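# Pack black garment into laundry bag, close lid

## Task

Get all of the black garment inside the opened laundry bag and close the bag's lid on top of it. When finished, of the other two garments one must still lie wholly in the bin and the other wholly in the bag, and the bag must remain upright on the table. Dropping the black garment into the bag rather than placing it may cost points.

## Robot and tools

Robot: two arms, left_arm on the +y side and right_arm on the -y side. The names do not match image sides. left_arm carries a left hand and right_arm a right hand, each with five fingers. Base positions in the scene frame: left_arm (+0.028, +0.272, 0) m, right_arm (+0.012, -0.370, +0.025) m, both turned very slightly about z. A post stands on the floor behind the arms.

Scene frame: origin at table-top height, midway between the arms. +x reaches out over the table, +z is up. Every position, orientation and offset uses these axes.

Hand point: a spot rigidly tied to each palm, about 0.05 m in front of it and 0.15 m from the wrist flange. Its +z runs along the straightened fingers, +y comes out of the palm, and +x crosses the palm away from the thumb on the right hand, toward the thumb on the left hand. Straight fingertips end 0.06 to 0.07 m past the point and 0.06 m behind it along -y. A wrist bracket on the little-finger side can strike things.

The row: each control step is one row of 28 numbers, all in [-1, 1], and both arms always appear. Order: left_arm dx, dy, dz, rx, ry, rz; left hand little, ring, middle, index, thumb_bend, thumb_turn, force_limit, speed; then the same fourteen for right_arm. The pose numbers are offsets, not poses. They are measured from that arm's Hand target as it stood when the action began, along scene axes, and each arm turns about its own Hand target position. Scale: 1.0 equals 0.6 m for dx, dy, dz and 180 degrees for the rotation vector rx, ry, rz. Every row in an action counts from that same starting target. Repeating an offset in a new call moves the arm further. Six zeros asks nothing new of that arm. Orientation commands are clipped to within 40 degrees of the measured orientation each step.

Hand numbers are absolute targets, not offsets. For fingers, -1 is straight or open and +1 is curled. For thumb_bend, -1 is straight and +1 fully bent. For thumb_turn, -1 sits beside the palm and +1 sits in front, opposing the fingers. force_limit runs from about 0 N at -1 to 10 N at +1 (15 N for the thumb motors). speed rises from near zero at -1 to full at +0.48 and above. For a gentle grip, close at speed -0.94 or below. With the thumb turned in, the hand grips objects 0.035 to 0.065 m thick, or handles down to about 0.025 m. To keep a hand unchanged, resend the eight numbers of its last executed row. Before any row has run, send hand_measured plus hand_force_limit and hand_speed. A motor moves only when its target changes by 0.002 or more. To grip harder, raise force_limit and send a more-closed target. To loosen, send a target more open than hand_measured.

Tools:
- execute_actions(actions, cameras): actions is a list of up to 15 actions. Each action is a table of up to 15 rows of 28 numbers, one row per 1/30 s step; a short table holds its last row. An empty list returns camera images. cameras takes names such as cam_high, cam_left_wrist, cam_right_wrist, or ["all"].
- move(target, speed, blend, blocking, cameras): target is one 28-number row, or a list of up to 15 rows, with the same layout and scale. Every row's offsets count from the Hand targets at the move's start, not from the row before. Paths are straight, all arms finish together, and the total is capped at 10 s. speed is in m/s, from 0.002 to 4.3, default 0.25; turns are capped at twice that in rad/s. blend, in metres, rounds corners between listed targets; 0 stops at each. Paths do not avoid obstacles or the other arm. Faster moves hit harder and overshoot more. blocking=false returns after about 0.5 s while the move continues.
- wait(seconds): lets time pass from 0 to 3600 s without new commands.
- stop(): brakes a running move.
- zoom_image(camera, region): region is [x0, y0, x1, y1] in pixels, at most 504 by 504. Image sizes are cam_high 504x504 and the wrist cameras 672x504.
- show_instructions(): displays the reference images.
- finished_scene(scene): ends the scene for good; scene is 1.

Results: end_effector_position (m) and end_effector_quat_wxyz in the scene frame. Hand target is the last commanded pose after clipping, and the next offsets start from it. The hand point often rests 1 to 5 cm short, usually low, from friction and weight; this alone does not mean contact. The next execute_actions call, even with zero offsets, asks for the target again. Hand readings hand_measured, hand_stopped_by (moving, target, force, stalled, fault) and hand_load_n follow the motor order. hand_load_n near 0 after grasping means the grip was lost. A move result adds a move: line such as done, off_target, held, moving or fault, plus limits=paced or limits=held. Joint torques, temperatures and velocities appear when relevant. A MOTOR HOT line warns of overheating near 85 °C; at 100 °C the arm drops and stays faulted for 30 to 60 s or more.

Avoid: dropping the garment or anything else, even a few millimetres; releasing moving items; anything leaving the table, which fails the task; fast impacts with fixed or heavy objects; hard pressing; closing one hand on the other or letting the arms collide. To end a press, command the target back beyond the hand point. Keep loads short and arms not fully stretched to limit heating. Objects may occasionally be nudged by outside pushes.

Each tool is called by a JSON object that holds its "fn" and its "kwargs", one argument or row to a line.

Reference images:

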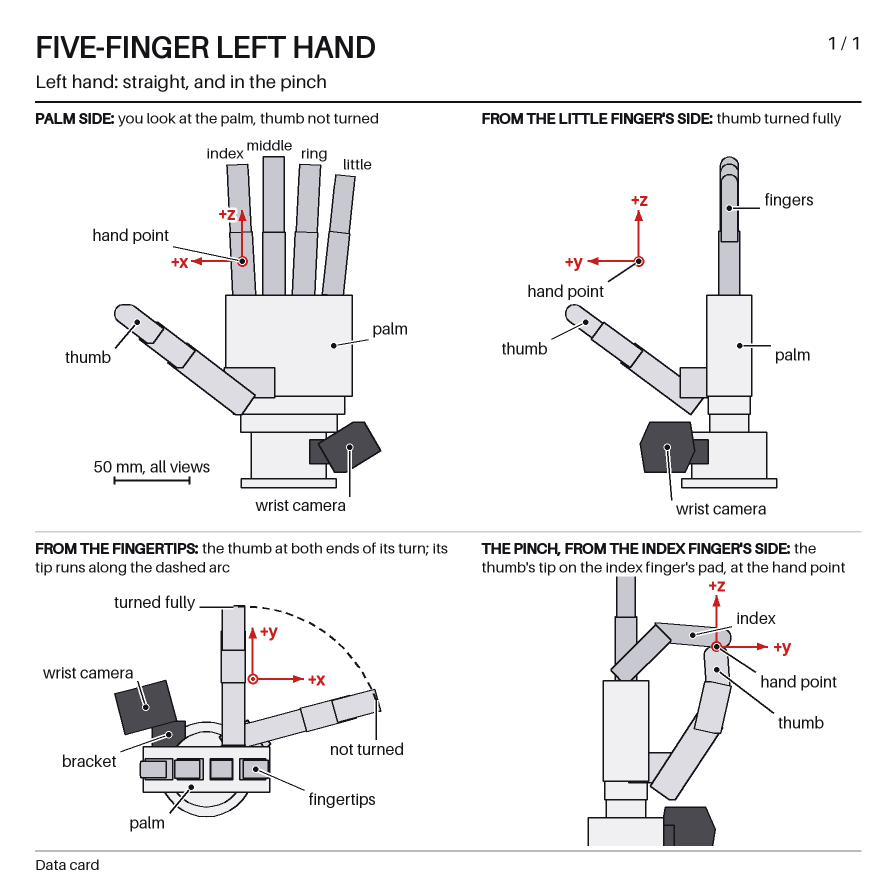

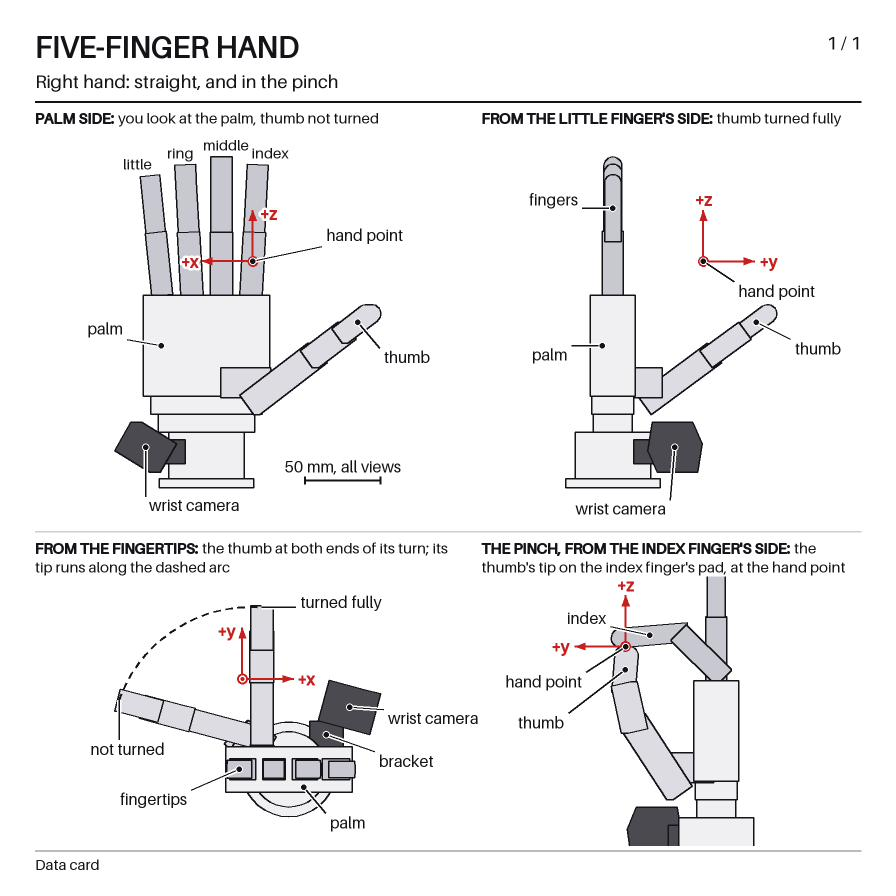

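## Session

{"fn": "execute_actions", "kwargs": {
  "actions": []
}}

Scene clock: 0.00 s.
left_arm: end_effector_position=(+0.3991, -0.0227, +0.3294) hand_measured=(-1.000, -1.000, -1.000, -1.000, -1.000, -1.000) hand_load_n=(+0.0, +0.0, +0.0, +0.0, +0.0, +0.0) hand_stopped_by=(target, target, target, target, target, target) hand_force_limit=0.00 hand_speed=-0.80 end_effector_quat_wxyz=(+0.451, -0.407, +0.685, -0.403) | right_arm: end_effector_position=(+0.2921, -0.5238, +0.1577) hand_measured=(-1.000, -1.000, -1.000, -1.000, -1.000, -1.000) hand_load_n=(+0.0, +0.0, +0.0, +0.0, +0.0, +0.0) hand_stopped_by=(target, target, target, target, target, target) hand_force_limit=0.00 hand_speed=-0.80 end_effector_quat_wxyz=(+0.620, +0.760, -0.189, +0.055)
Joint positions: left_arm=[-0.902 0.999 0.959 -0.307 -0.656 0.088] | right_arm=[0.054 1.815 0.91 -1.496 1.23 -0.38]
Joint velocities: within noise
Joint torques (N m): no reading
Motor temperatures (°C): left_arm=[34 34 35 37 34 30] | right_arm=[34 41 35 31 30 33]
Heat: left arm: hottest wrist pitch 37 °C; right arm: hottest shoulder 41 °C.
Hand target: left_arm +0.4015, -0.0257, +0.3404; +0.452, -0.408, +0.679, -0.411 | right_arm +0.2946, -0.5235, +0.1568; +0.620, +0.760, -0.189, +0.054

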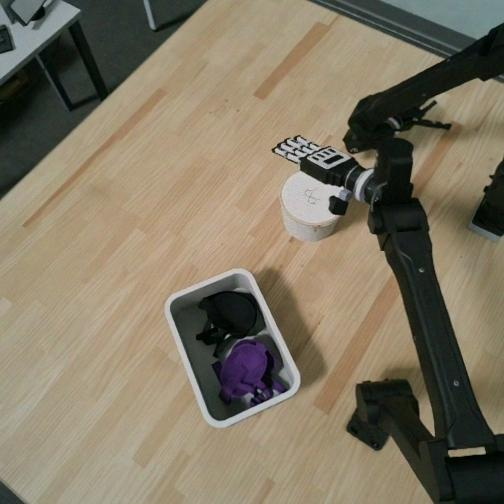

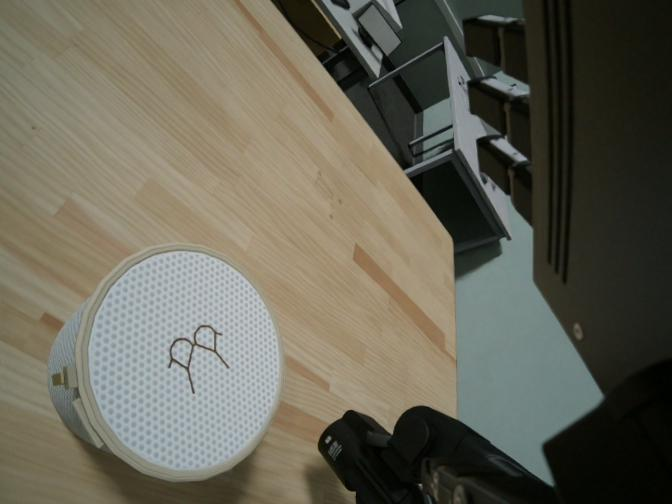

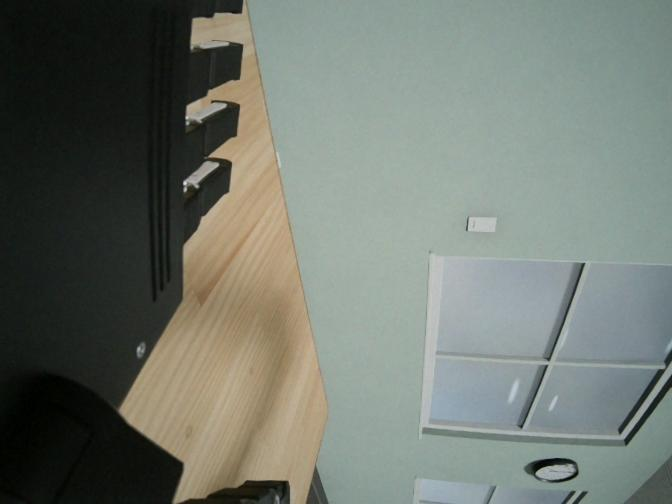

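{"fn": "zoom_image", "kwargs": {
  "camera": "cam_left_wrist",
  "region": [20, 200, 340, 500]
}}

{"fn": "zoom_image", "kwargs": {
  "camera": "cam_high",
  "region": [150, 120, 400, 440]
}}

Scaled by 1.575 from the camera's image (finer frame: 960x720).

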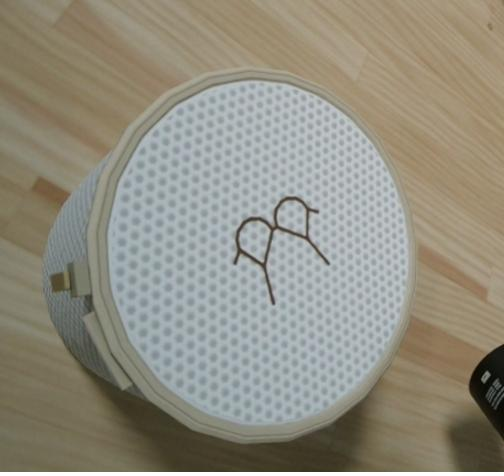

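Scaled by 1.575 from the camera's image (finer frame: 720x720).

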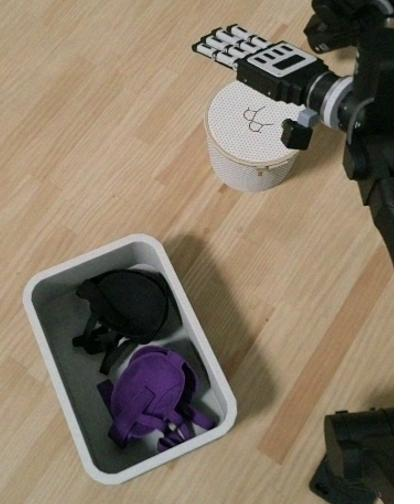

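{"fn": "move", "kwargs": {
  "target": [-0.25,-0.12,0,0,0,0,-1,-1,-1,-1,-1,-1,0,-0.8,0,0,0,0,0,0,-1,-1,-1,-1,-1,-1,0,-0.8],
  "speed": 0.15,
  "cameras": ["all"]
}}

Scene clock: 28.00 s.
left_arm: end_effector_position=(+0.2508, -0.0881, +0.3213) hand_measured=(-1.000, -1.000, -1.000, -1.000, -1.000, -1.000) hand_load_n=(+0.0, +0.0, -0.5, +0.0, +0.5, +0.0) hand_stopped_by=(target, target, target, target, target, target) hand_force_limit=0.00 hand_speed=-0.80 end_effector_quat_wxyz=(+0.457, -0.400, +0.687, -0.399) | right_arm: end_effector_position=(+0.2921, -0.5238, +0.1577) hand_measured=(-1.000, -1.000, -1.000, -1.000, -1.000, -1.000) hand_load_n=(+0.0, +0.0, +0.0, +0.0, +0.0, +0.0) hand_stopped_by=(target, target, target, target, target, target) hand_force_limit=0.00 hand_speed=-0.80 end_effector_quat_wxyz=(+0.620, +0.760, -0.189, +0.055)
Joint positions: left_arm=[-1.411 1.021 1.001 -0.624 -1.116 -0.268] | right_arm=[0.054 1.815 0.91 -1.496 1.23 -0.38]
Joint torques (N m): left_arm=[-0.26 -4.07 14.43 1.1 -0.51 -0.19] | right_arm=[-0.97 -10.58 4.85 -0.84 0.55 -0.04]
Motor temperatures (°C): left_arm=[34 34 41 37 34 30] | right_arm=[34 42 35 31 31 33]
Heat: left arm: hottest elbow 41 °C; right arm: hottest shoulder 42 °C.
Hand target: left_arm +0.2515, -0.0977, +0.3404; +0.452, -0.408, +0.679, -0.411 | right_arm +0.2946, -0.5235, +0.1568; +0.620, +0.760, -0.189, +0.054
Off the commanded pose: left_arm 0.021 m, 2 deg | right_arm 0.003 m, 0 deg.
move: off_target (left_arm)

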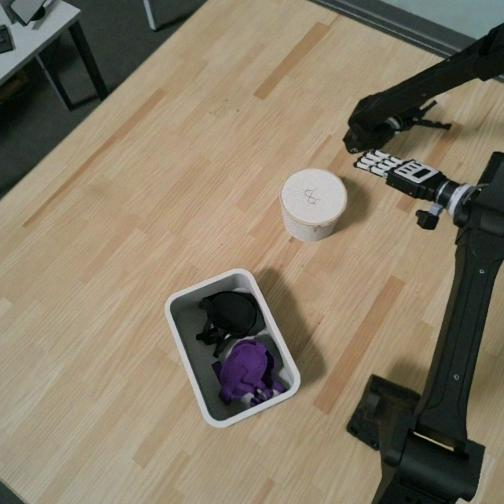

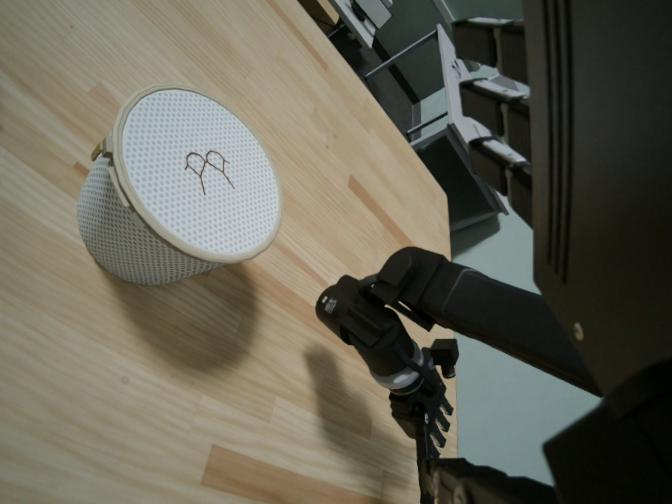

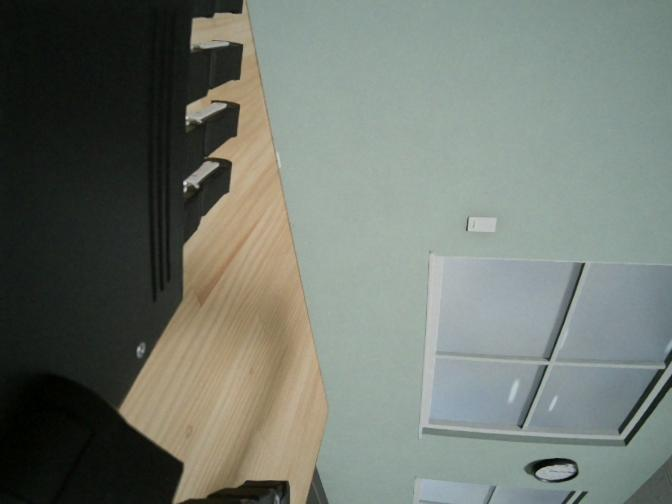

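{"fn": "zoom_image", "kwargs": {
  "camera": "cam_left_wrist",
  "region": [60, 70, 300, 300]
}}

{"fn": "zoom_image", "kwargs": {
  "camera": "cam_high",
  "region": [260, 150, 370, 250]
}}

{"fn": "zoom_image", "kwargs": {
  "camera": "cam_high",
  "region": [155, 260, 310, 435]
}}

Scaled by 2.100 from the camera's image (finer frame: 960x720).

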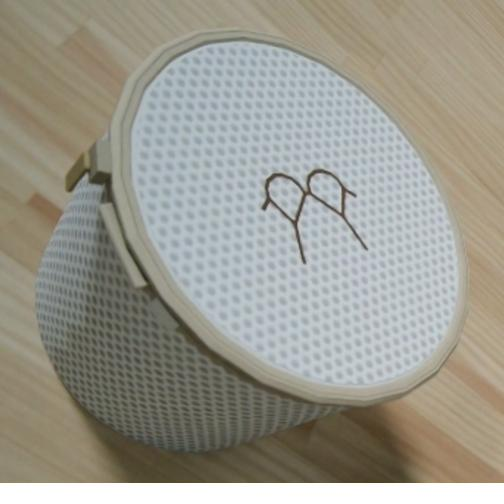

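Scaled by 4.582 from the camera's image (finer frame: 720x720).

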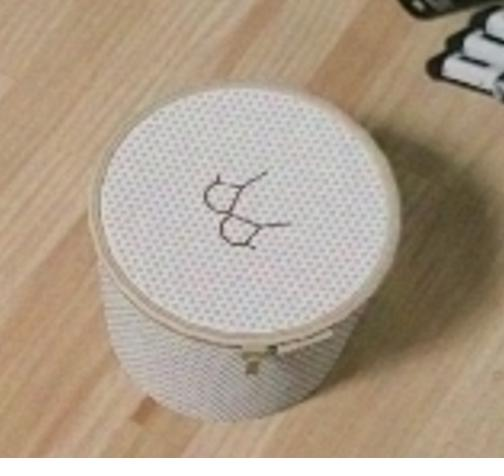

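Scaled by 2.880 from the camera's image (finer frame: 720x720).

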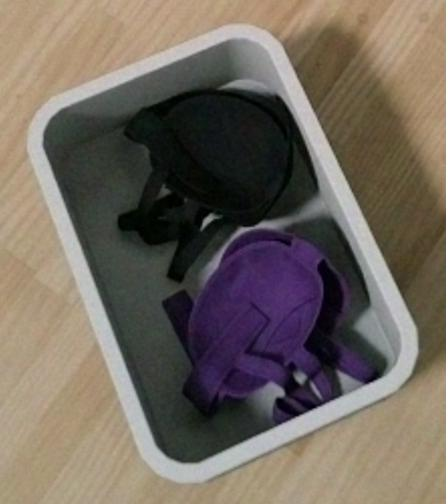

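{"fn": "move", "kwargs": {
  "target": [0,0,0,0,0,0,-1,-1,-1,0,0,1,0,0,0,0,0,0,0,0,-1,-1,-1,0,0,1,0,0],
  "speed": 0.15,
  "cameras": ["cam_left_wrist", "cam_right_wrist"]
}}

Scene clock: 53.17 s.
left_arm: end_effector_position=(+0.2508, -0.0881, +0.3213) hand_measured=(-1.000, -1.000, -1.000, +0.000, +0.000, +1.000) hand_load_n=(-0.5, +0.0, +0.0, +0.0, +0.0, +0.0) hand_stopped_by=(target, target, target, target, target, target) hand_force_limit=0.00 hand_speed=0.00 end_effector_quat_wxyz=(+0.457, -0.401, +0.687, -0.399) | right_arm: end_effector_position=(+0.2921, -0.5238, +0.1577) hand_measured=(-1.000, -1.000, -1.000, +0.000, +0.000, +1.000) hand_load_n=(+0.0, +0.0, +0.0, +0.0, +0.0, +0.0) hand_stopped_by=(target, target, target, target, target, target) hand_force_limit=0.00 hand_speed=0.00 end_effector_quat_wxyz=(+0.620, +0.760, -0.189, +0.055)
Joint positions: left_arm=[-1.411 1.021 1.001 -0.624 -1.116 -0.27] | right_arm=[0.054 1.815 0.91 -1.496 1.23 -0.38]
Joint torques (N m): left_arm=[-0.21 -3.9 14.43 1.2 -0.48 -0.16] | right_arm=[-0.97 -10.58 4.86 -0.84 0.55 -0.03]
Motor temperatures (°C): left_arm=[34 34 47 37 35 30] | right_arm=[34 42 35 31 31 33]
Heat: left arm: hottest elbow 47 °C; right arm: hottest shoulder 42 °C.
Hand target: left_arm +0.2515, -0.0977, +0.3404; +0.452, -0.408, +0.679, -0.411 | right_arm +0.2946, -0.5235, +0.1568; +0.620, +0.760, -0.189, +0.054
Off the commanded pose: left_arm 0.021 m, 2 deg | right_arm 0.003 m, 0 deg.
move: done

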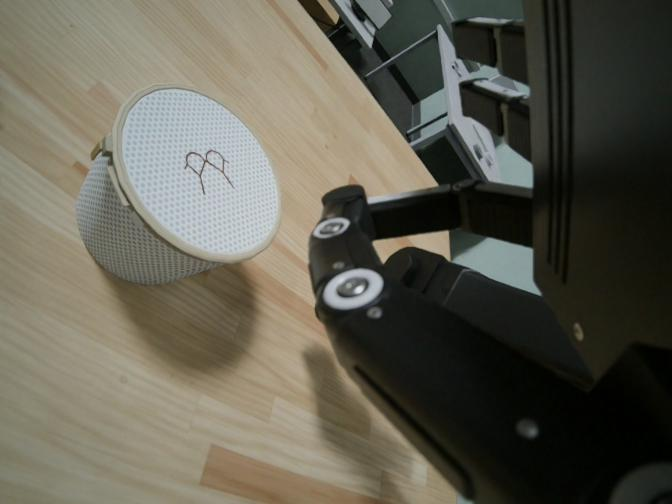

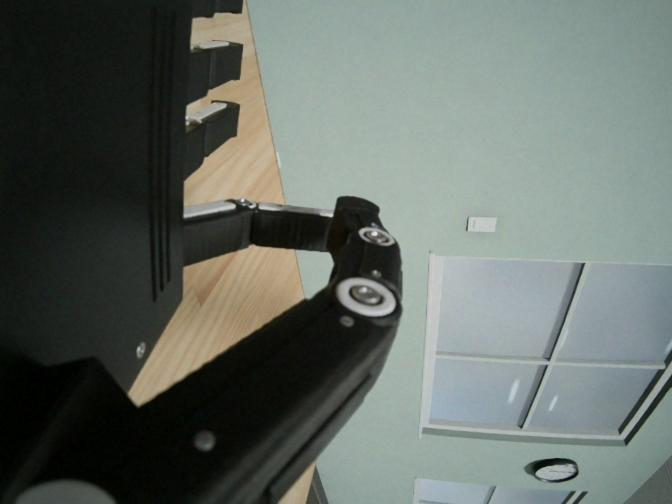

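{"fn": "move", "kwargs": {
  "target": [0.2475,0.496,0.04,-0.028,0.418,0.14,-1,-1,-1,-1,-1,1,0,0,0.092,0.2,0.317,0.234,-0.422,-0.48,-1,-1,-1,-1,-1,1,0,0],
  "speed": 0.2,
  "cameras": ["all"]
}}

Scene clock: 109.17 s.
left_arm: end_effector_position=(+0.3922, +0.1985, +0.3526) hand_measured=(-1.000, -1.000, -1.000, -1.000, -1.000, +1.000) hand_load_n=(+0.0, +0.0, +0.0, +0.0, +0.0, +0.0) hand_stopped_by=(target, target, target, target, target, target) hand_force_limit=0.00 hand_speed=0.00 end_effector_quat_wxyz=(-0.047, +0.719, -0.690, +0.072) | right_arm: end_effector_position=(+0.3450, -0.3984, +0.3327) hand_measured=(-1.000, -1.000, -1.000, -1.000, -1.000, +1.000) hand_load_n=(+0.0, +0.0, +0.0, +0.0, +0.0, +0.0) hand_stopped_by=(target, target, target, target, target, target) hand_force_limit=0.00 hand_speed=0.00 end_effector_quat_wxyz=(+0.025, -0.417, +0.909, -0.012)
Joint positions: left_arm=[-0.108 1.37 1.662 -1.692 0.018 -0.128] | right_arm=[-0.302 1.282 1.451 -1.687 -0.014 0.456]
Joint torques (N m): left_arm=[0.44 -7.59 13 0.42 0.25 0.03] | right_arm=[-1.96 -8.41 11.49 -0.02 -0.11 0.1]
Motor temperatures (°C): left_arm=[34 34 52 36 34 29] | right_arm=[34 42 36 30 31 33]
Heat: left arm: hottest elbow 52 °C; right arm: hottest shoulder 42 °C.
Hand target: left_arm +0.3999, +0.1999, +0.3644; -0.003, +0.718, -0.696, +0.005 | right_arm +0.3498, -0.4035, +0.3471; +0.000, -0.406, +0.914, +0.001
Off the commanded pose: left_arm 0.014 m, 9 deg | right_arm 0.016 m, 3 deg.
joint sent to its limit (left arm) — joint 4 (wrist pitch), lower limit. The joint targets are off in orientation, not in position.
joint sent to its limit (right arm) — joint 4 (wrist pitch), lower limit. The joint targets are off in orientation, not in position.
move: off_target (left_arm, right_arm)

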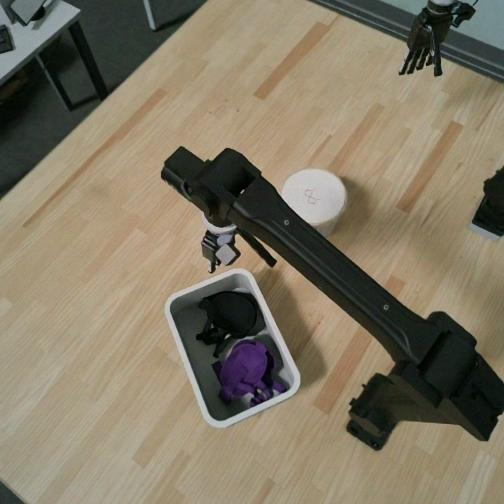

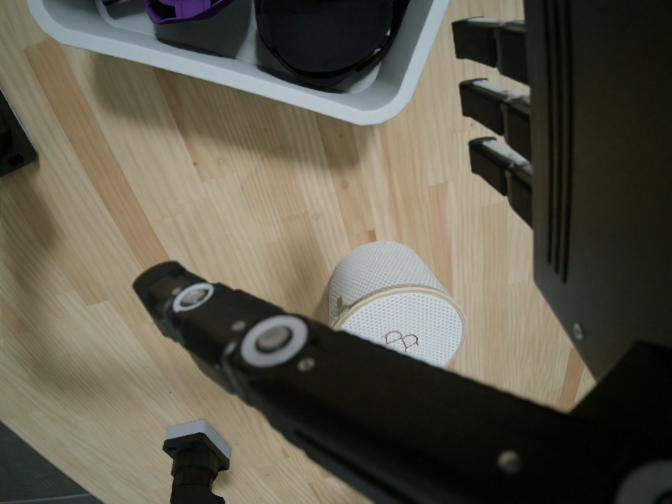

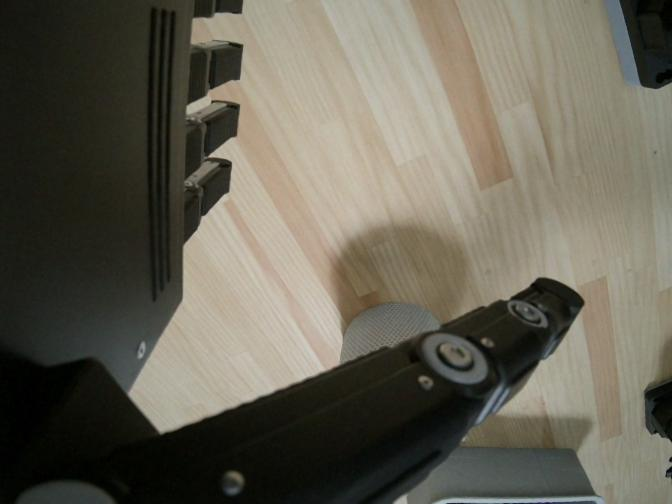

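{"fn": "move", "kwargs": {
  "target": [0,0,0,0,0,0,-1,-1,-1,-1,-1,-1,0,0,0.255,0.361,-0.167,0,0,0,-1,-1,-1,-1,-1,-1,0,0],
  "speed": 0.2,
  "cameras": ["all"]
}}

Scene clock: 115.50 s.
left_arm: end_effector_position=(+0.3922, +0.1986, +0.3526) hand_measured=(-1.000, -1.000, -1.000, -1.000, -1.000, -1.000) hand_load_n=(+0.0, +0.0, +0.0, +0.0, +0.0, +0.0) hand_stopped_by=(target, target, target, target, target, target) hand_force_limit=0.00 hand_speed=0.00 end_effector_quat_wxyz=(-0.047, +0.718, -0.690, +0.072) | right_arm: end_effector_position=(+0.4915, -0.1919, +0.2390) hand_measured=(-1.000, -1.000, -1.000, -1.000, -1.000, -1.000) hand_load_n=(+0.0, +0.0, +0.0, +0.0, +0.0, +0.0) hand_stopped_by=(target, target, target, target, target, target) hand_force_limit=0.00 hand_speed=0.00 end_effector_quat_wxyz=(-0.013, -0.408, +0.913, +0.004)
Joint positions: left_arm=[-0.108 1.37 1.662 -1.692 0.018 -0.126] | right_arm=[0.177 1.71 1.674 -1.561 -0.003 0.953]
Joint torques (N m): left_arm=[0.26 -7.53 12.94 0.47 0.26 0.03] | right_arm=[-0.67 -13.98 11.43 0.28 -0.01 0.09]
Heat: left arm: hottest elbow 52 °C; right arm: hottest shoulder 42 °C.
Hand target: left_arm +0.3999, +0.1999, +0.3644; -0.003, +0.718, -0.696, +0.005 | right_arm +0.5028, -0.1870, +0.2467; +0.000, -0.406, +0.914, +0.001
Off the commanded pose: left_arm 0.014 m, 9 deg | right_arm 0.015 m, 2 deg.
joint sent to its limit (left arm) — joint 4 (wrist pitch), lower limit. The joint targets are off in orientation, not in position.
move: off_target (right_arm)

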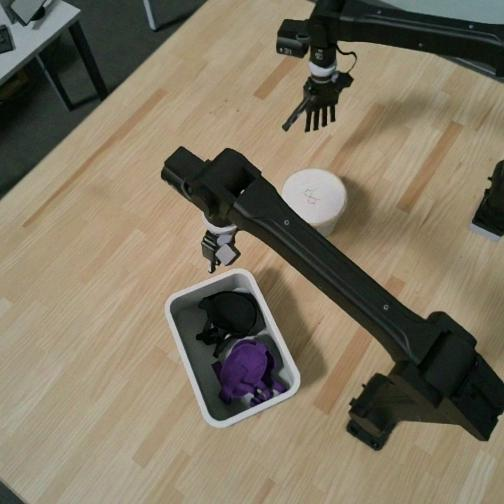

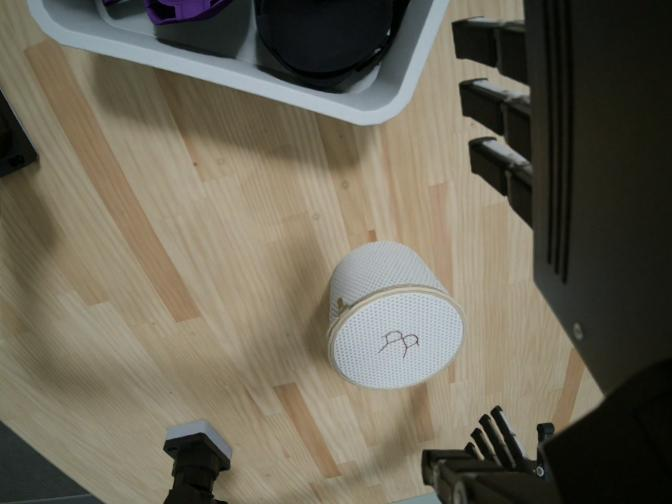

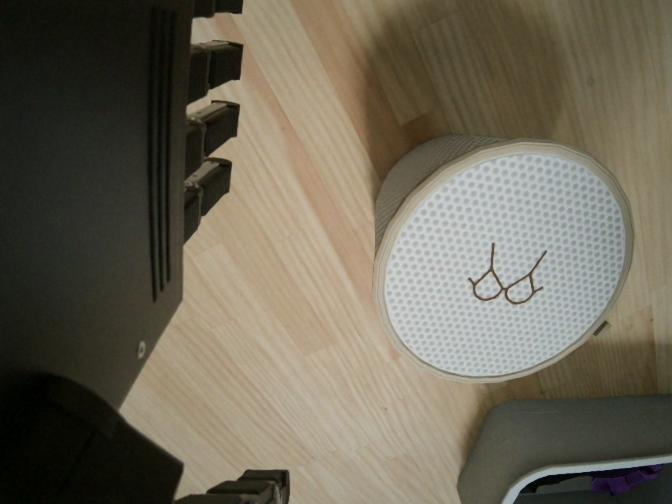

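{"fn": "zoom_image", "kwargs": {
  "camera": "cam_right_wrist",
  "region": [360, 120, 660, 400]
}}

{"fn": "zoom_image", "kwargs": {
  "camera": "cam_left_wrist",
  "region": [290, 220, 490, 400]
}}

Scaled by 1.680 from the camera's image (finer frame: 960x720).

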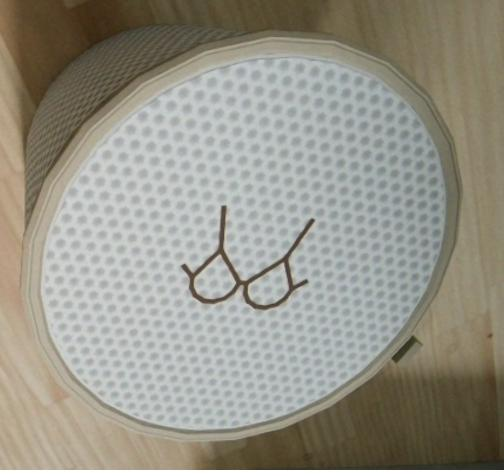

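Scaled by 2.520 from the camera's image (finer frame: 960x720).

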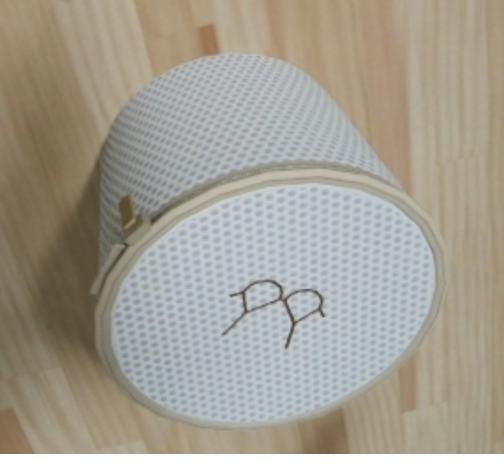

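{"fn": "move", "kwargs": {
  "target": [0,0,0,0,0,0,-1,-1,-1,-1,-1,-1,0,0,0.0,0.0,-0.2,0,0,0,-1,-1,-1,-1,-1,-1,0,0],
  "speed": 0.15,
  "cameras": ["cam_high", "cam_right_wrist"]
}}

{"fn": "zoom_image", "kwargs": {
  "camera": "cam_right_wrist",
  "region": [360, 40, 672, 300]
}}

Scene clock: 122.47 s.
left_arm: end_effector_position=(+0.3922, +0.1986, +0.3526) hand_measured=(-1.000, -1.000, -1.000, -1.000, -1.000, -1.000) hand_load_n=(+0.0, +0.0, +0.0, +0.0, +0.0, +0.0) hand_stopped_by=(target, target, target, target, target, target) hand_force_limit=0.00 hand_speed=0.00 end_effector_quat_wxyz=(-0.047, +0.718, -0.690, +0.072) | right_arm: end_effector_position=(+0.5007, -0.1897, +0.1331) hand_measured=(-1.000, -1.000, -1.000, -1.000, -1.000, -1.000) hand_load_n=(+0.0, +0.0, +0.0, +0.0, +0.0, +0.0) hand_stopped_by=(target, target, target, target, target, target) hand_force_limit=0.00 hand_speed=0.00 end_effector_quat_wxyz=(+0.002, -0.408, +0.913, +0.001)
Joint positions: left_arm=[-0.108 1.37 1.662 -1.692 0.018 -0.126] | right_arm=[0.177 1.761 1.461 -1.268 -0.003 0.954]
Joint torques (N m): left_arm=[0.32 -7.65 12.98 0.35 0.26 0.02] | right_arm=[-0.67 -13.8 8.16 0.66 0 0.08]
Heat: left arm: hottest elbow 52 °C; right arm: hottest shoulder 43 °C.
Hand target: left_arm +0.3999, +0.1999, +0.3644; -0.003, +0.718, -0.696, +0.005 | right_arm +0.5028, -0.1870, +0.1267; +0.000, -0.406, +0.914, +0.001
Off the commanded pose: left_arm 0.014 m, 9 deg | right_arm 0.007 m, 0 deg.
joint sent to its limit (left arm) — joint 4 (wrist pitch), lower limit. The joint targets are off in orientation, not in position.
move: done

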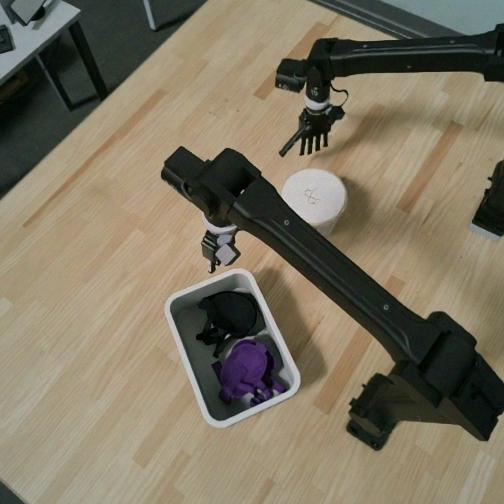

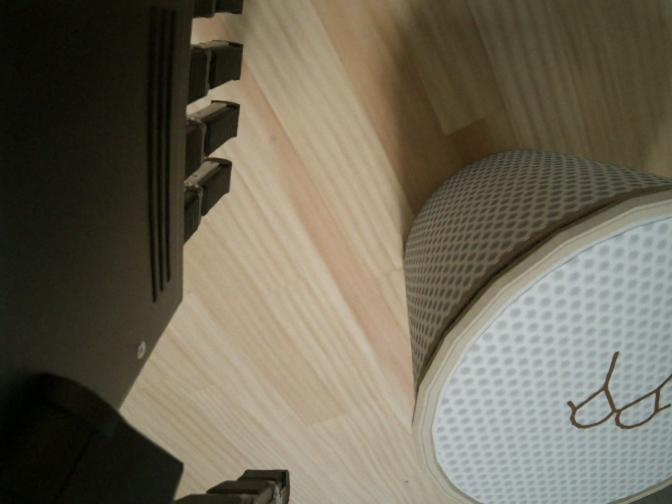

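Scaled by 1.615 from the camera's image (finer frame: 960x720).

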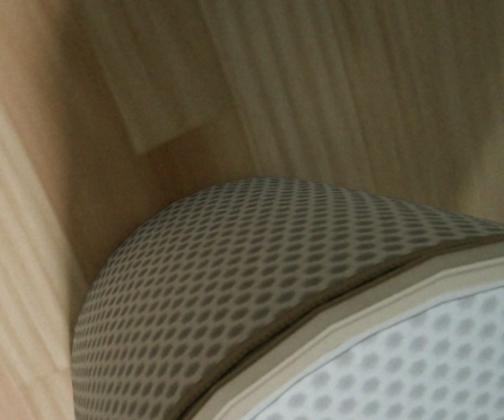

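{"fn": "zoom_image", "kwargs": {
  "camera": "cam_high",
  "region": [250, 80, 370, 250]
}}

Scaled by 2.965 from the camera's image (finer frame: 720x720).

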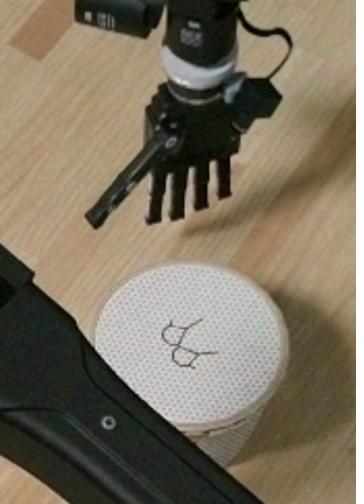

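{"fn": "move", "kwargs": {
  "target": [0,0,0,0,0,0,-1,-1,-1,-1,-1,-1,0,0,0.0,-0.122,0.205,0.450,-0.231,-0.131,-1,-1,-1,-1,-1,-1,0,0],
  "speed": 0.2,
  "cameras": ["cam_high", "cam_right_wrist"]
}}

Scene clock: 178.47 s.
left_arm: end_effector_position=(+0.3922, +0.1986, +0.3526) hand_measured=(-1.000, -1.000, -1.000, -1.000, -1.000, -1.000) hand_load_n=(+0.0, +0.0, +0.0, +0.0, +0.0, +0.0) hand_stopped_by=(target, target, target, target, target, target) hand_force_limit=0.00 hand_speed=0.00 end_effector_quat_wxyz=(-0.047, +0.718, -0.690, +0.072) | right_arm: end_effector_position=(+0.5021, -0.2578, +0.2569) hand_measured=(-1.000, -1.000, -1.000, -1.000, -1.000, -1.000) hand_load_n=(+0.0, +0.0, +0.0, +0.0, +0.0, +0.0) hand_stopped_by=(target, target, target, target, target, target) hand_force_limit=0.00 hand_speed=0.00 end_effector_quat_wxyz=(+0.555, -0.116, +0.694, +0.443)
Joint positions: left_arm=[-0.108 1.37 1.662 -1.692 0.018 -0.126] | right_arm=[-0.192 1.66 0.626 1.051 -0.986 2.092]
Joint torques (N m): left_arm=[0.26 -7.88 12.92 0.28 0.26 0.01] | right_arm=[-1.2 -9.17 5.2 2.28 0.05 0.12]
Heat: left arm: hottest elbow 53 °C; right arm: hottest shoulder 45 °C.
Hand target: left_arm +0.3999, +0.1999, +0.3644; -0.003, +0.718, -0.696, +0.005 | right_arm +0.5027, -0.2601, +0.2497; +0.551, -0.109, +0.697, +0.446
Off the commanded pose: left_arm 0.014 m, 9 deg | right_arm 0.008 m, 1 deg.
joint sent to its limit (left arm) — joint 4 (wrist pitch), lower limit. The joint targets are off in orientation, not in position.
move: done

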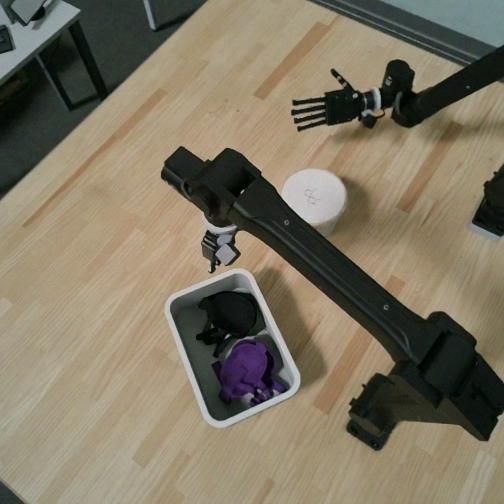

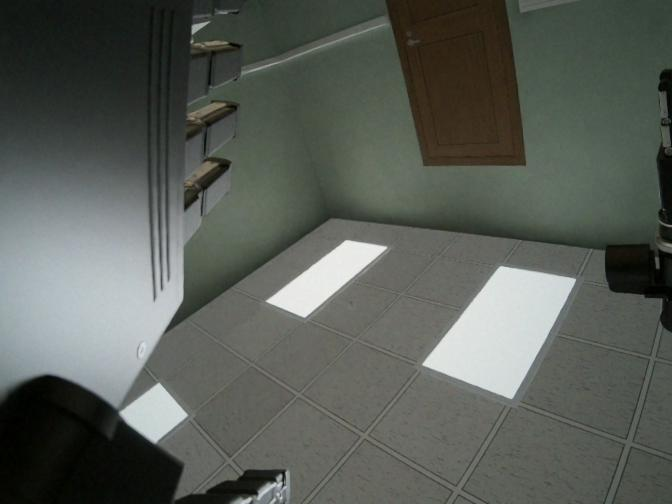

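{"fn": "move", "kwargs": {
  "target": [0,0,0,0,0,0,-1,-1,-1,-1,-1,-1,0,0,0.04,0.08,0.0,-0.450,0.231,0.131,0,0,0,0,-1,-1,0,0],
  "speed": 0.2,
  "cameras": ["cam_high", "cam_right_wrist"]
}}

Scene clock: 206.23 s.
left_arm: end_effector_position=(+0.3922, +0.1986, +0.3526) hand_measured=(-1.000, -1.000, -1.000, -1.000, -1.000, -1.000) hand_load_n=(+0.0, +0.0, +0.0, +0.0, -0.5, +0.0) hand_stopped_by=(target, target, target, target, target, target) hand_force_limit=0.00 hand_speed=0.00 end_effector_quat_wxyz=(-0.047, +0.718, -0.690, +0.072) | right_arm: end_effector_position=(+0.5192, -0.2178, +0.2468) hand_measured=(+0.000, +0.000, +0.000, +0.000, -1.000, -1.000) hand_load_n=(+0.5, +0.0, +0.5, +0.0, +0.0, +0.0) hand_stopped_by=(target, target, target, target, target, target) hand_force_limit=0.00 hand_speed=0.00 end_effector_quat_wxyz=(-0.002, -0.399, +0.917, +0.003)
Joint positions: left_arm=[-0.108 1.37 1.662 -1.692 0.018 -0.126] | right_arm=[0.118 1.752 1.75 -1.574 -0.004 0.914]
Joint torques (N m): left_arm=[0.32 -7.53 12.96 0.36 0.26 0] | right_arm=[-0.32 -13.63 11.56 -0.32 0.03 -0.08]
Heat: left arm: hottest elbow 53 °C; right arm: hottest shoulder 43 °C.
Hand target: left_arm +0.3999, +0.1999, +0.3644; -0.003, +0.718, -0.696, +0.005 | right_arm +0.5268, -0.2122, +0.2499; +0.000, -0.405, +0.914, +0.001
Off the commanded pose: left_arm 0.014 m, 9 deg | right_arm 0.010 m, 1 deg.
joint sent to its limit (left arm) — joint 4 (wrist pitch), lower limit. The joint targets are off in orientation, not in position.
move: done

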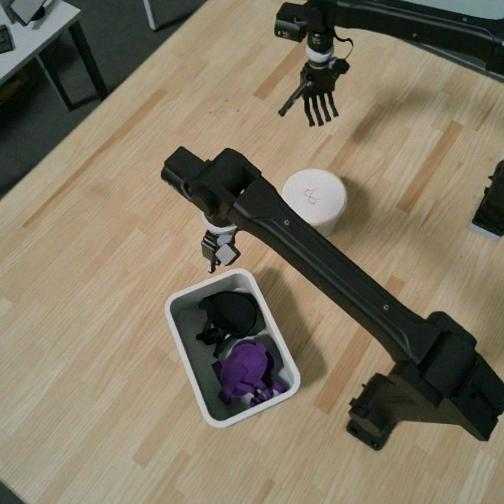

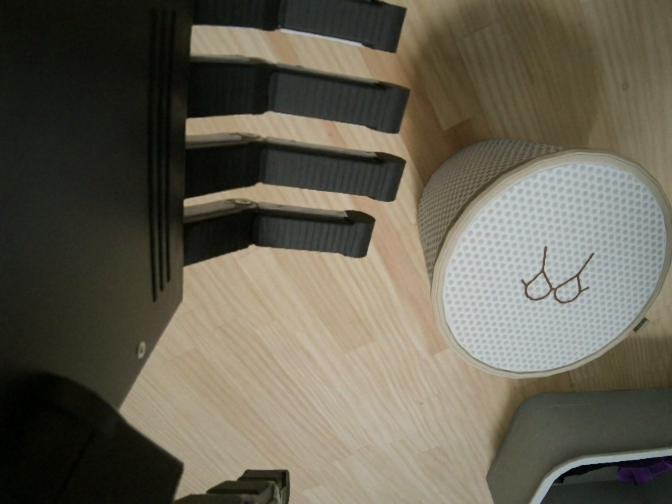

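{"fn": "move", "kwargs": {
  "target": [
    [0,0,0,0,0,0,-1,-1,-1,-1,-1,-1,0,0,0.0,0.0,-0.26,0,0,0,0,0,0,0,-1,-1,0,0],
    [0,0,0,0,0,0,-1,-1,-1,-1,-1,-1,0,0,-0.017,0.08,-0.26,0,0,0,0,0,0,0,-1,-1,0,0]
  ],
  "speed": 0.15,
  "cameras": ["cam_high", "cam_right_wrist"]
}}

{"fn": "zoom_image", "kwargs": {
  "camera": "cam_high",
  "region": [250, 80, 370, 250]
}}

Scene clock: 211.27 s.
left_arm: end_effector_position=(+0.3922, +0.1986, +0.3526) hand_measured=(-1.000, -1.000, -1.000, -1.000, -1.000, -1.000) hand_load_n=(+0.0, +0.0, +0.0, +0.0, +0.0, +0.0) hand_stopped_by=(target, target, target, target, target, target) hand_force_limit=0.00 hand_speed=0.00 end_effector_quat_wxyz=(-0.047, +0.718, -0.690, +0.072) | right_arm: end_effector_position=(+0.5130, -0.1629, +0.1008) hand_measured=(+0.000, +0.000, +0.000, +0.000, -1.000, -1.000) hand_load_n=(+0.0, +0.0, +0.0, +0.0, +0.0, +0.0) hand_stopped_by=(target, target, target, target, target, target) hand_force_limit=0.00 hand_speed=0.00 end_effector_quat_wxyz=(+0.002, -0.412, +0.911, +0.001)
Joint positions: left_arm=[-0.108 1.37 1.662 -1.692 0.018 -0.126] | right_arm=[0.22 1.835 1.476 -1.208 -0.003 0.989]
Joint torques (N m): left_arm=[0.15 -8 13.08 0.46 0.28 -0.01] | right_arm=[-1.26 -14.56 8.05 0.64 0 0.08]
Heat: left arm: hottest elbow 53 °C; right arm: hottest shoulder 44 °C.
Hand target: left_arm +0.3999, +0.1999, +0.3644; -0.003, +0.718, -0.696, +0.005 | right_arm +0.5166, -0.1642, +0.0939; +0.000, -0.405, +0.914, +0.001
Off the commanded pose: left_arm 0.014 m, 9 deg | right_arm 0.008 m, 1 deg.
joint sent to its limit (left arm) — joint 4 (wrist pitch), lower limit. The joint targets are off in orientation, not in position.
move: done

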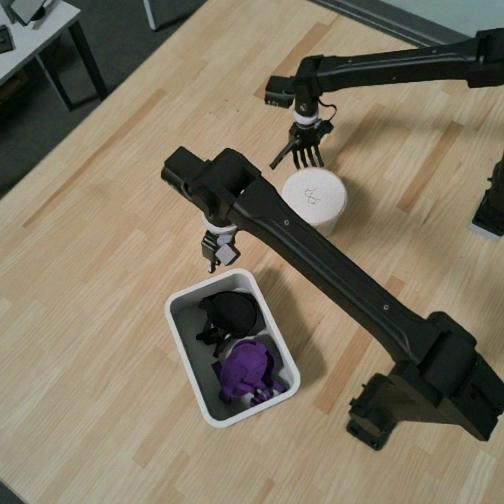

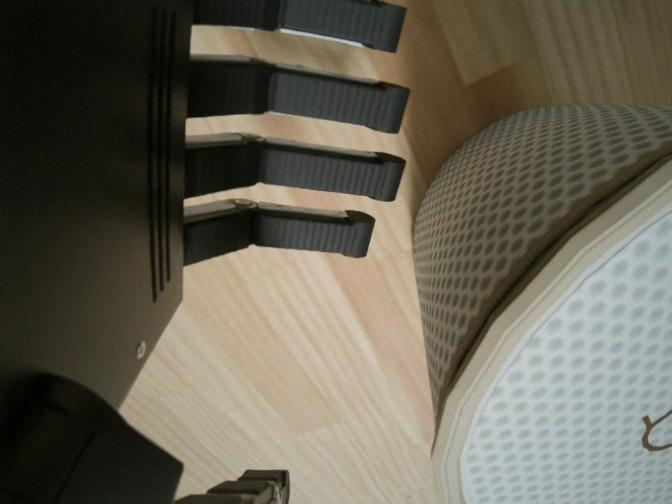

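Scaled by 2.965 from the camera's image (finer frame: 720x720).

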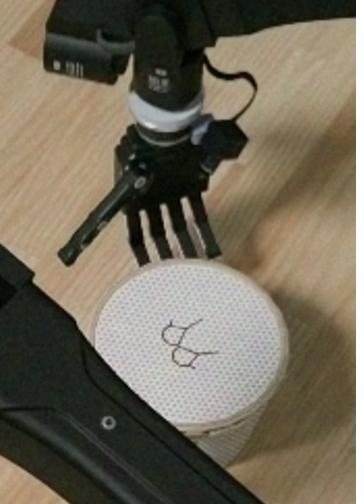

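{"fn": "move", "kwargs": {
  "target": [0,0,0,0,0,0,-1,-1,-1,-1,-1,-1,0,0,-0.05,0.068,-0.0,0,0,0,0,0,0,0,-1,-1,0,0],
  "speed": 0.1,
  "cameras": ["cam_high", "cam_right_wrist"]
}}

{"fn": "zoom_image", "kwargs": {
  "camera": "cam_high",
  "region": [250, 80, 370, 250]
}}

Scene clock: 216.60 s.
left_arm: end_effector_position=(+0.3922, +0.1986, +0.3526) hand_measured=(-1.000, -1.000, -1.000, -1.000, -1.000, -1.000) hand_load_n=(+0.0, +0.0, +0.0, +0.5, +0.0, +0.0) hand_stopped_by=(target, target, target, target, target, target) hand_force_limit=0.00 hand_speed=0.00 end_effector_quat_wxyz=(-0.047, +0.718, -0.690, +0.072) | right_arm: end_effector_position=(+0.4866, -0.1259, +0.0948) hand_measured=(+0.000, +0.000, +0.000, +0.000, -1.000, -1.000) hand_load_n=(+0.0, +0.0, +0.5, +0.0, +0.0, +0.0) hand_stopped_by=(target, target, target, target, target, target) hand_force_limit=0.00 hand_speed=0.00 end_effector_quat_wxyz=(-0.003, -0.408, +0.913, +0.002)
Joint positions: left_arm=[-0.108 1.37 1.662 -1.692 0.018 -0.126] | right_arm=[0.301 1.812 1.425 -1.191 -0.003 1.078]
Joint torques (N m): left_arm=[0.15 -7.71 13 0.28 0.26 0.03] | right_arm=[-0.62 -15.21 7.43 0.64 -0.03 0.03]
Heat: left arm: hottest elbow 53 °C; right arm: hottest shoulder 44 °C.
Hand target: left_arm +0.3999, +0.1999, +0.3644; -0.003, +0.718, -0.696, +0.005 | right_arm +0.4865, -0.1233, +0.0938; +0.000, -0.405, +0.914, +0.001
Off the commanded pose: left_arm 0.014 m, 9 deg | right_arm 0.003 m, 1 deg.
joint sent to its limit (left arm) — joint 4 (wrist pitch), lower limit. The joint targets are off in orientation, not in position.
move: done

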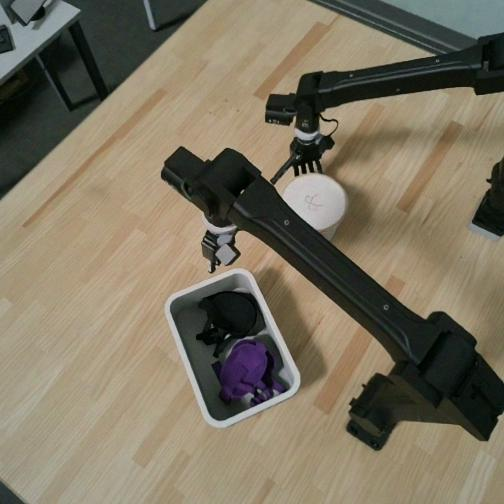

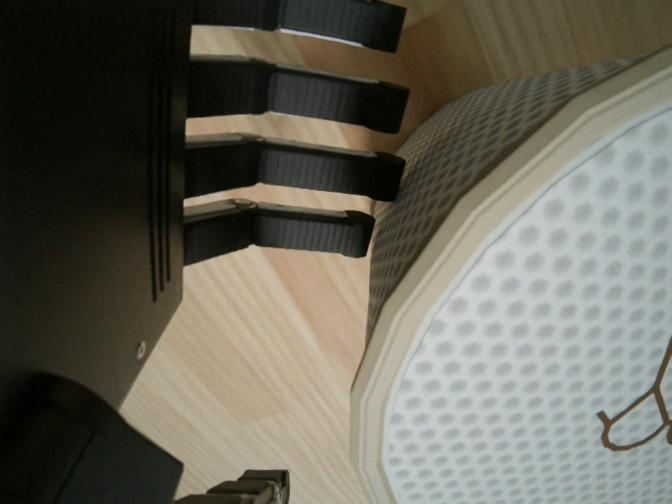

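Scaled by 2.965 from the camera's image (finer frame: 720x720).

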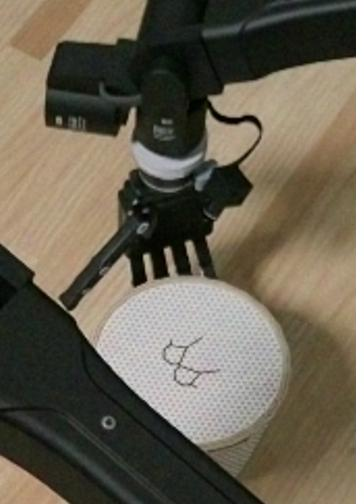

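{"fn": "move", "kwargs": {
  "target": [0,0,0,0,0,0,-1,-1,-1,-1,-1,-1,0,0,0,0,0.045,0,0,0,0,0,0,0,-1,-1,0,0],
  "speed": 0.05,
  "cameras": ["cam_high", "cam_right_wrist"]
}}

{"fn": "zoom_image", "kwargs": {
  "camera": "cam_high",
  "region": [250, 80, 370, 250]
}}

Scene clock: 225.00 s.
left_arm: end_effector_position=(+0.3922, +0.1986, +0.3526) hand_measured=(-1.000, -1.000, -1.000, -1.000, -1.000, -1.000) hand_load_n=(+0.0, +0.0, +0.0, +0.0, +0.0, +0.0) hand_stopped_by=(target, target, target, target, target, target) hand_force_limit=0.00 hand_speed=0.00 end_effector_quat_wxyz=(-0.047, +0.718, -0.690, +0.072) | right_arm: end_effector_position=(+0.4769, -0.1294, +0.1079) hand_measured=(+0.000, +0.000, +0.000, +0.000, -1.000, -1.000) hand_load_n=(+0.0, +0.0, +0.5, +0.0, +0.0, +0.0) hand_stopped_by=(target, target, target, target, target, target) hand_force_limit=0.00 hand_speed=0.00 end_effector_quat_wxyz=(-0.012, -0.407, +0.913, +0.002)
Joint positions: left_arm=[-0.108 1.37 1.662 -1.692 0.018 -0.126] | right_arm=[0.301 1.786 1.425 -1.235 -0.003 1.079]
Joint torques (N m): left_arm=[0.21 -7.65 12.93 0.31 0.25 0] | right_arm=[-0.62 -15.09 10.84 -0.17 -0.03 0.07]
Heat: left arm: hottest elbow 53 °C; right arm: hottest shoulder 44 °C.
Hand target: left_arm +0.3999, +0.1999, +0.3644; -0.003, +0.718, -0.696, +0.005 | right_arm +0.4866, -0.1232, +0.1209; +0.000, -0.405, +0.914, +0.001
Off the commanded pose: left_arm 0.014 m, 9 deg | right_arm 0.017 m, 1 deg.
joint sent to its limit (left arm) — joint 4 (wrist pitch), lower limit. The joint targets are off in orientation, not in position.
move: off_target (right_arm)

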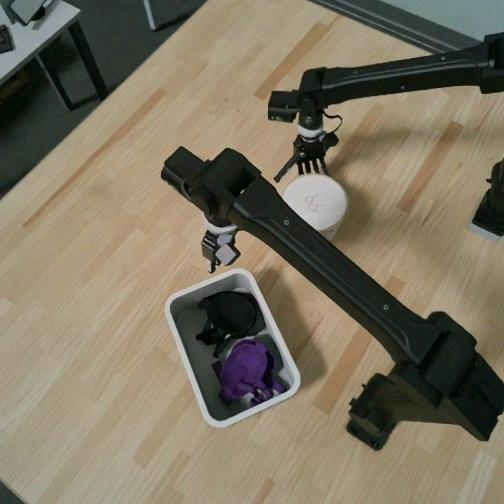

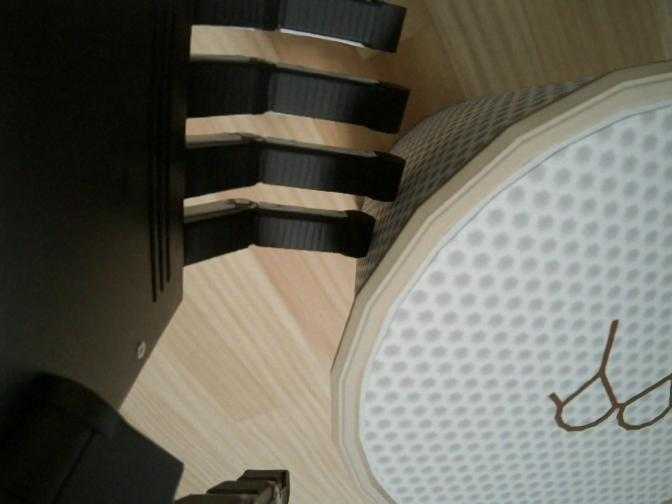

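Scaled by 2.965 from the camera's image (finer frame: 720x720).

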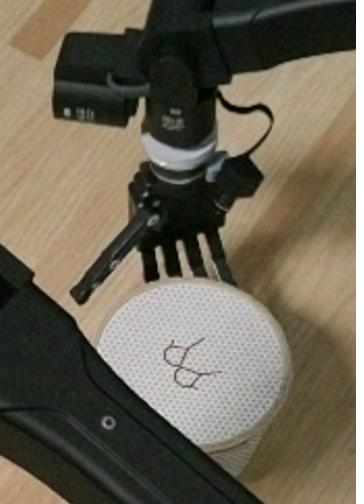

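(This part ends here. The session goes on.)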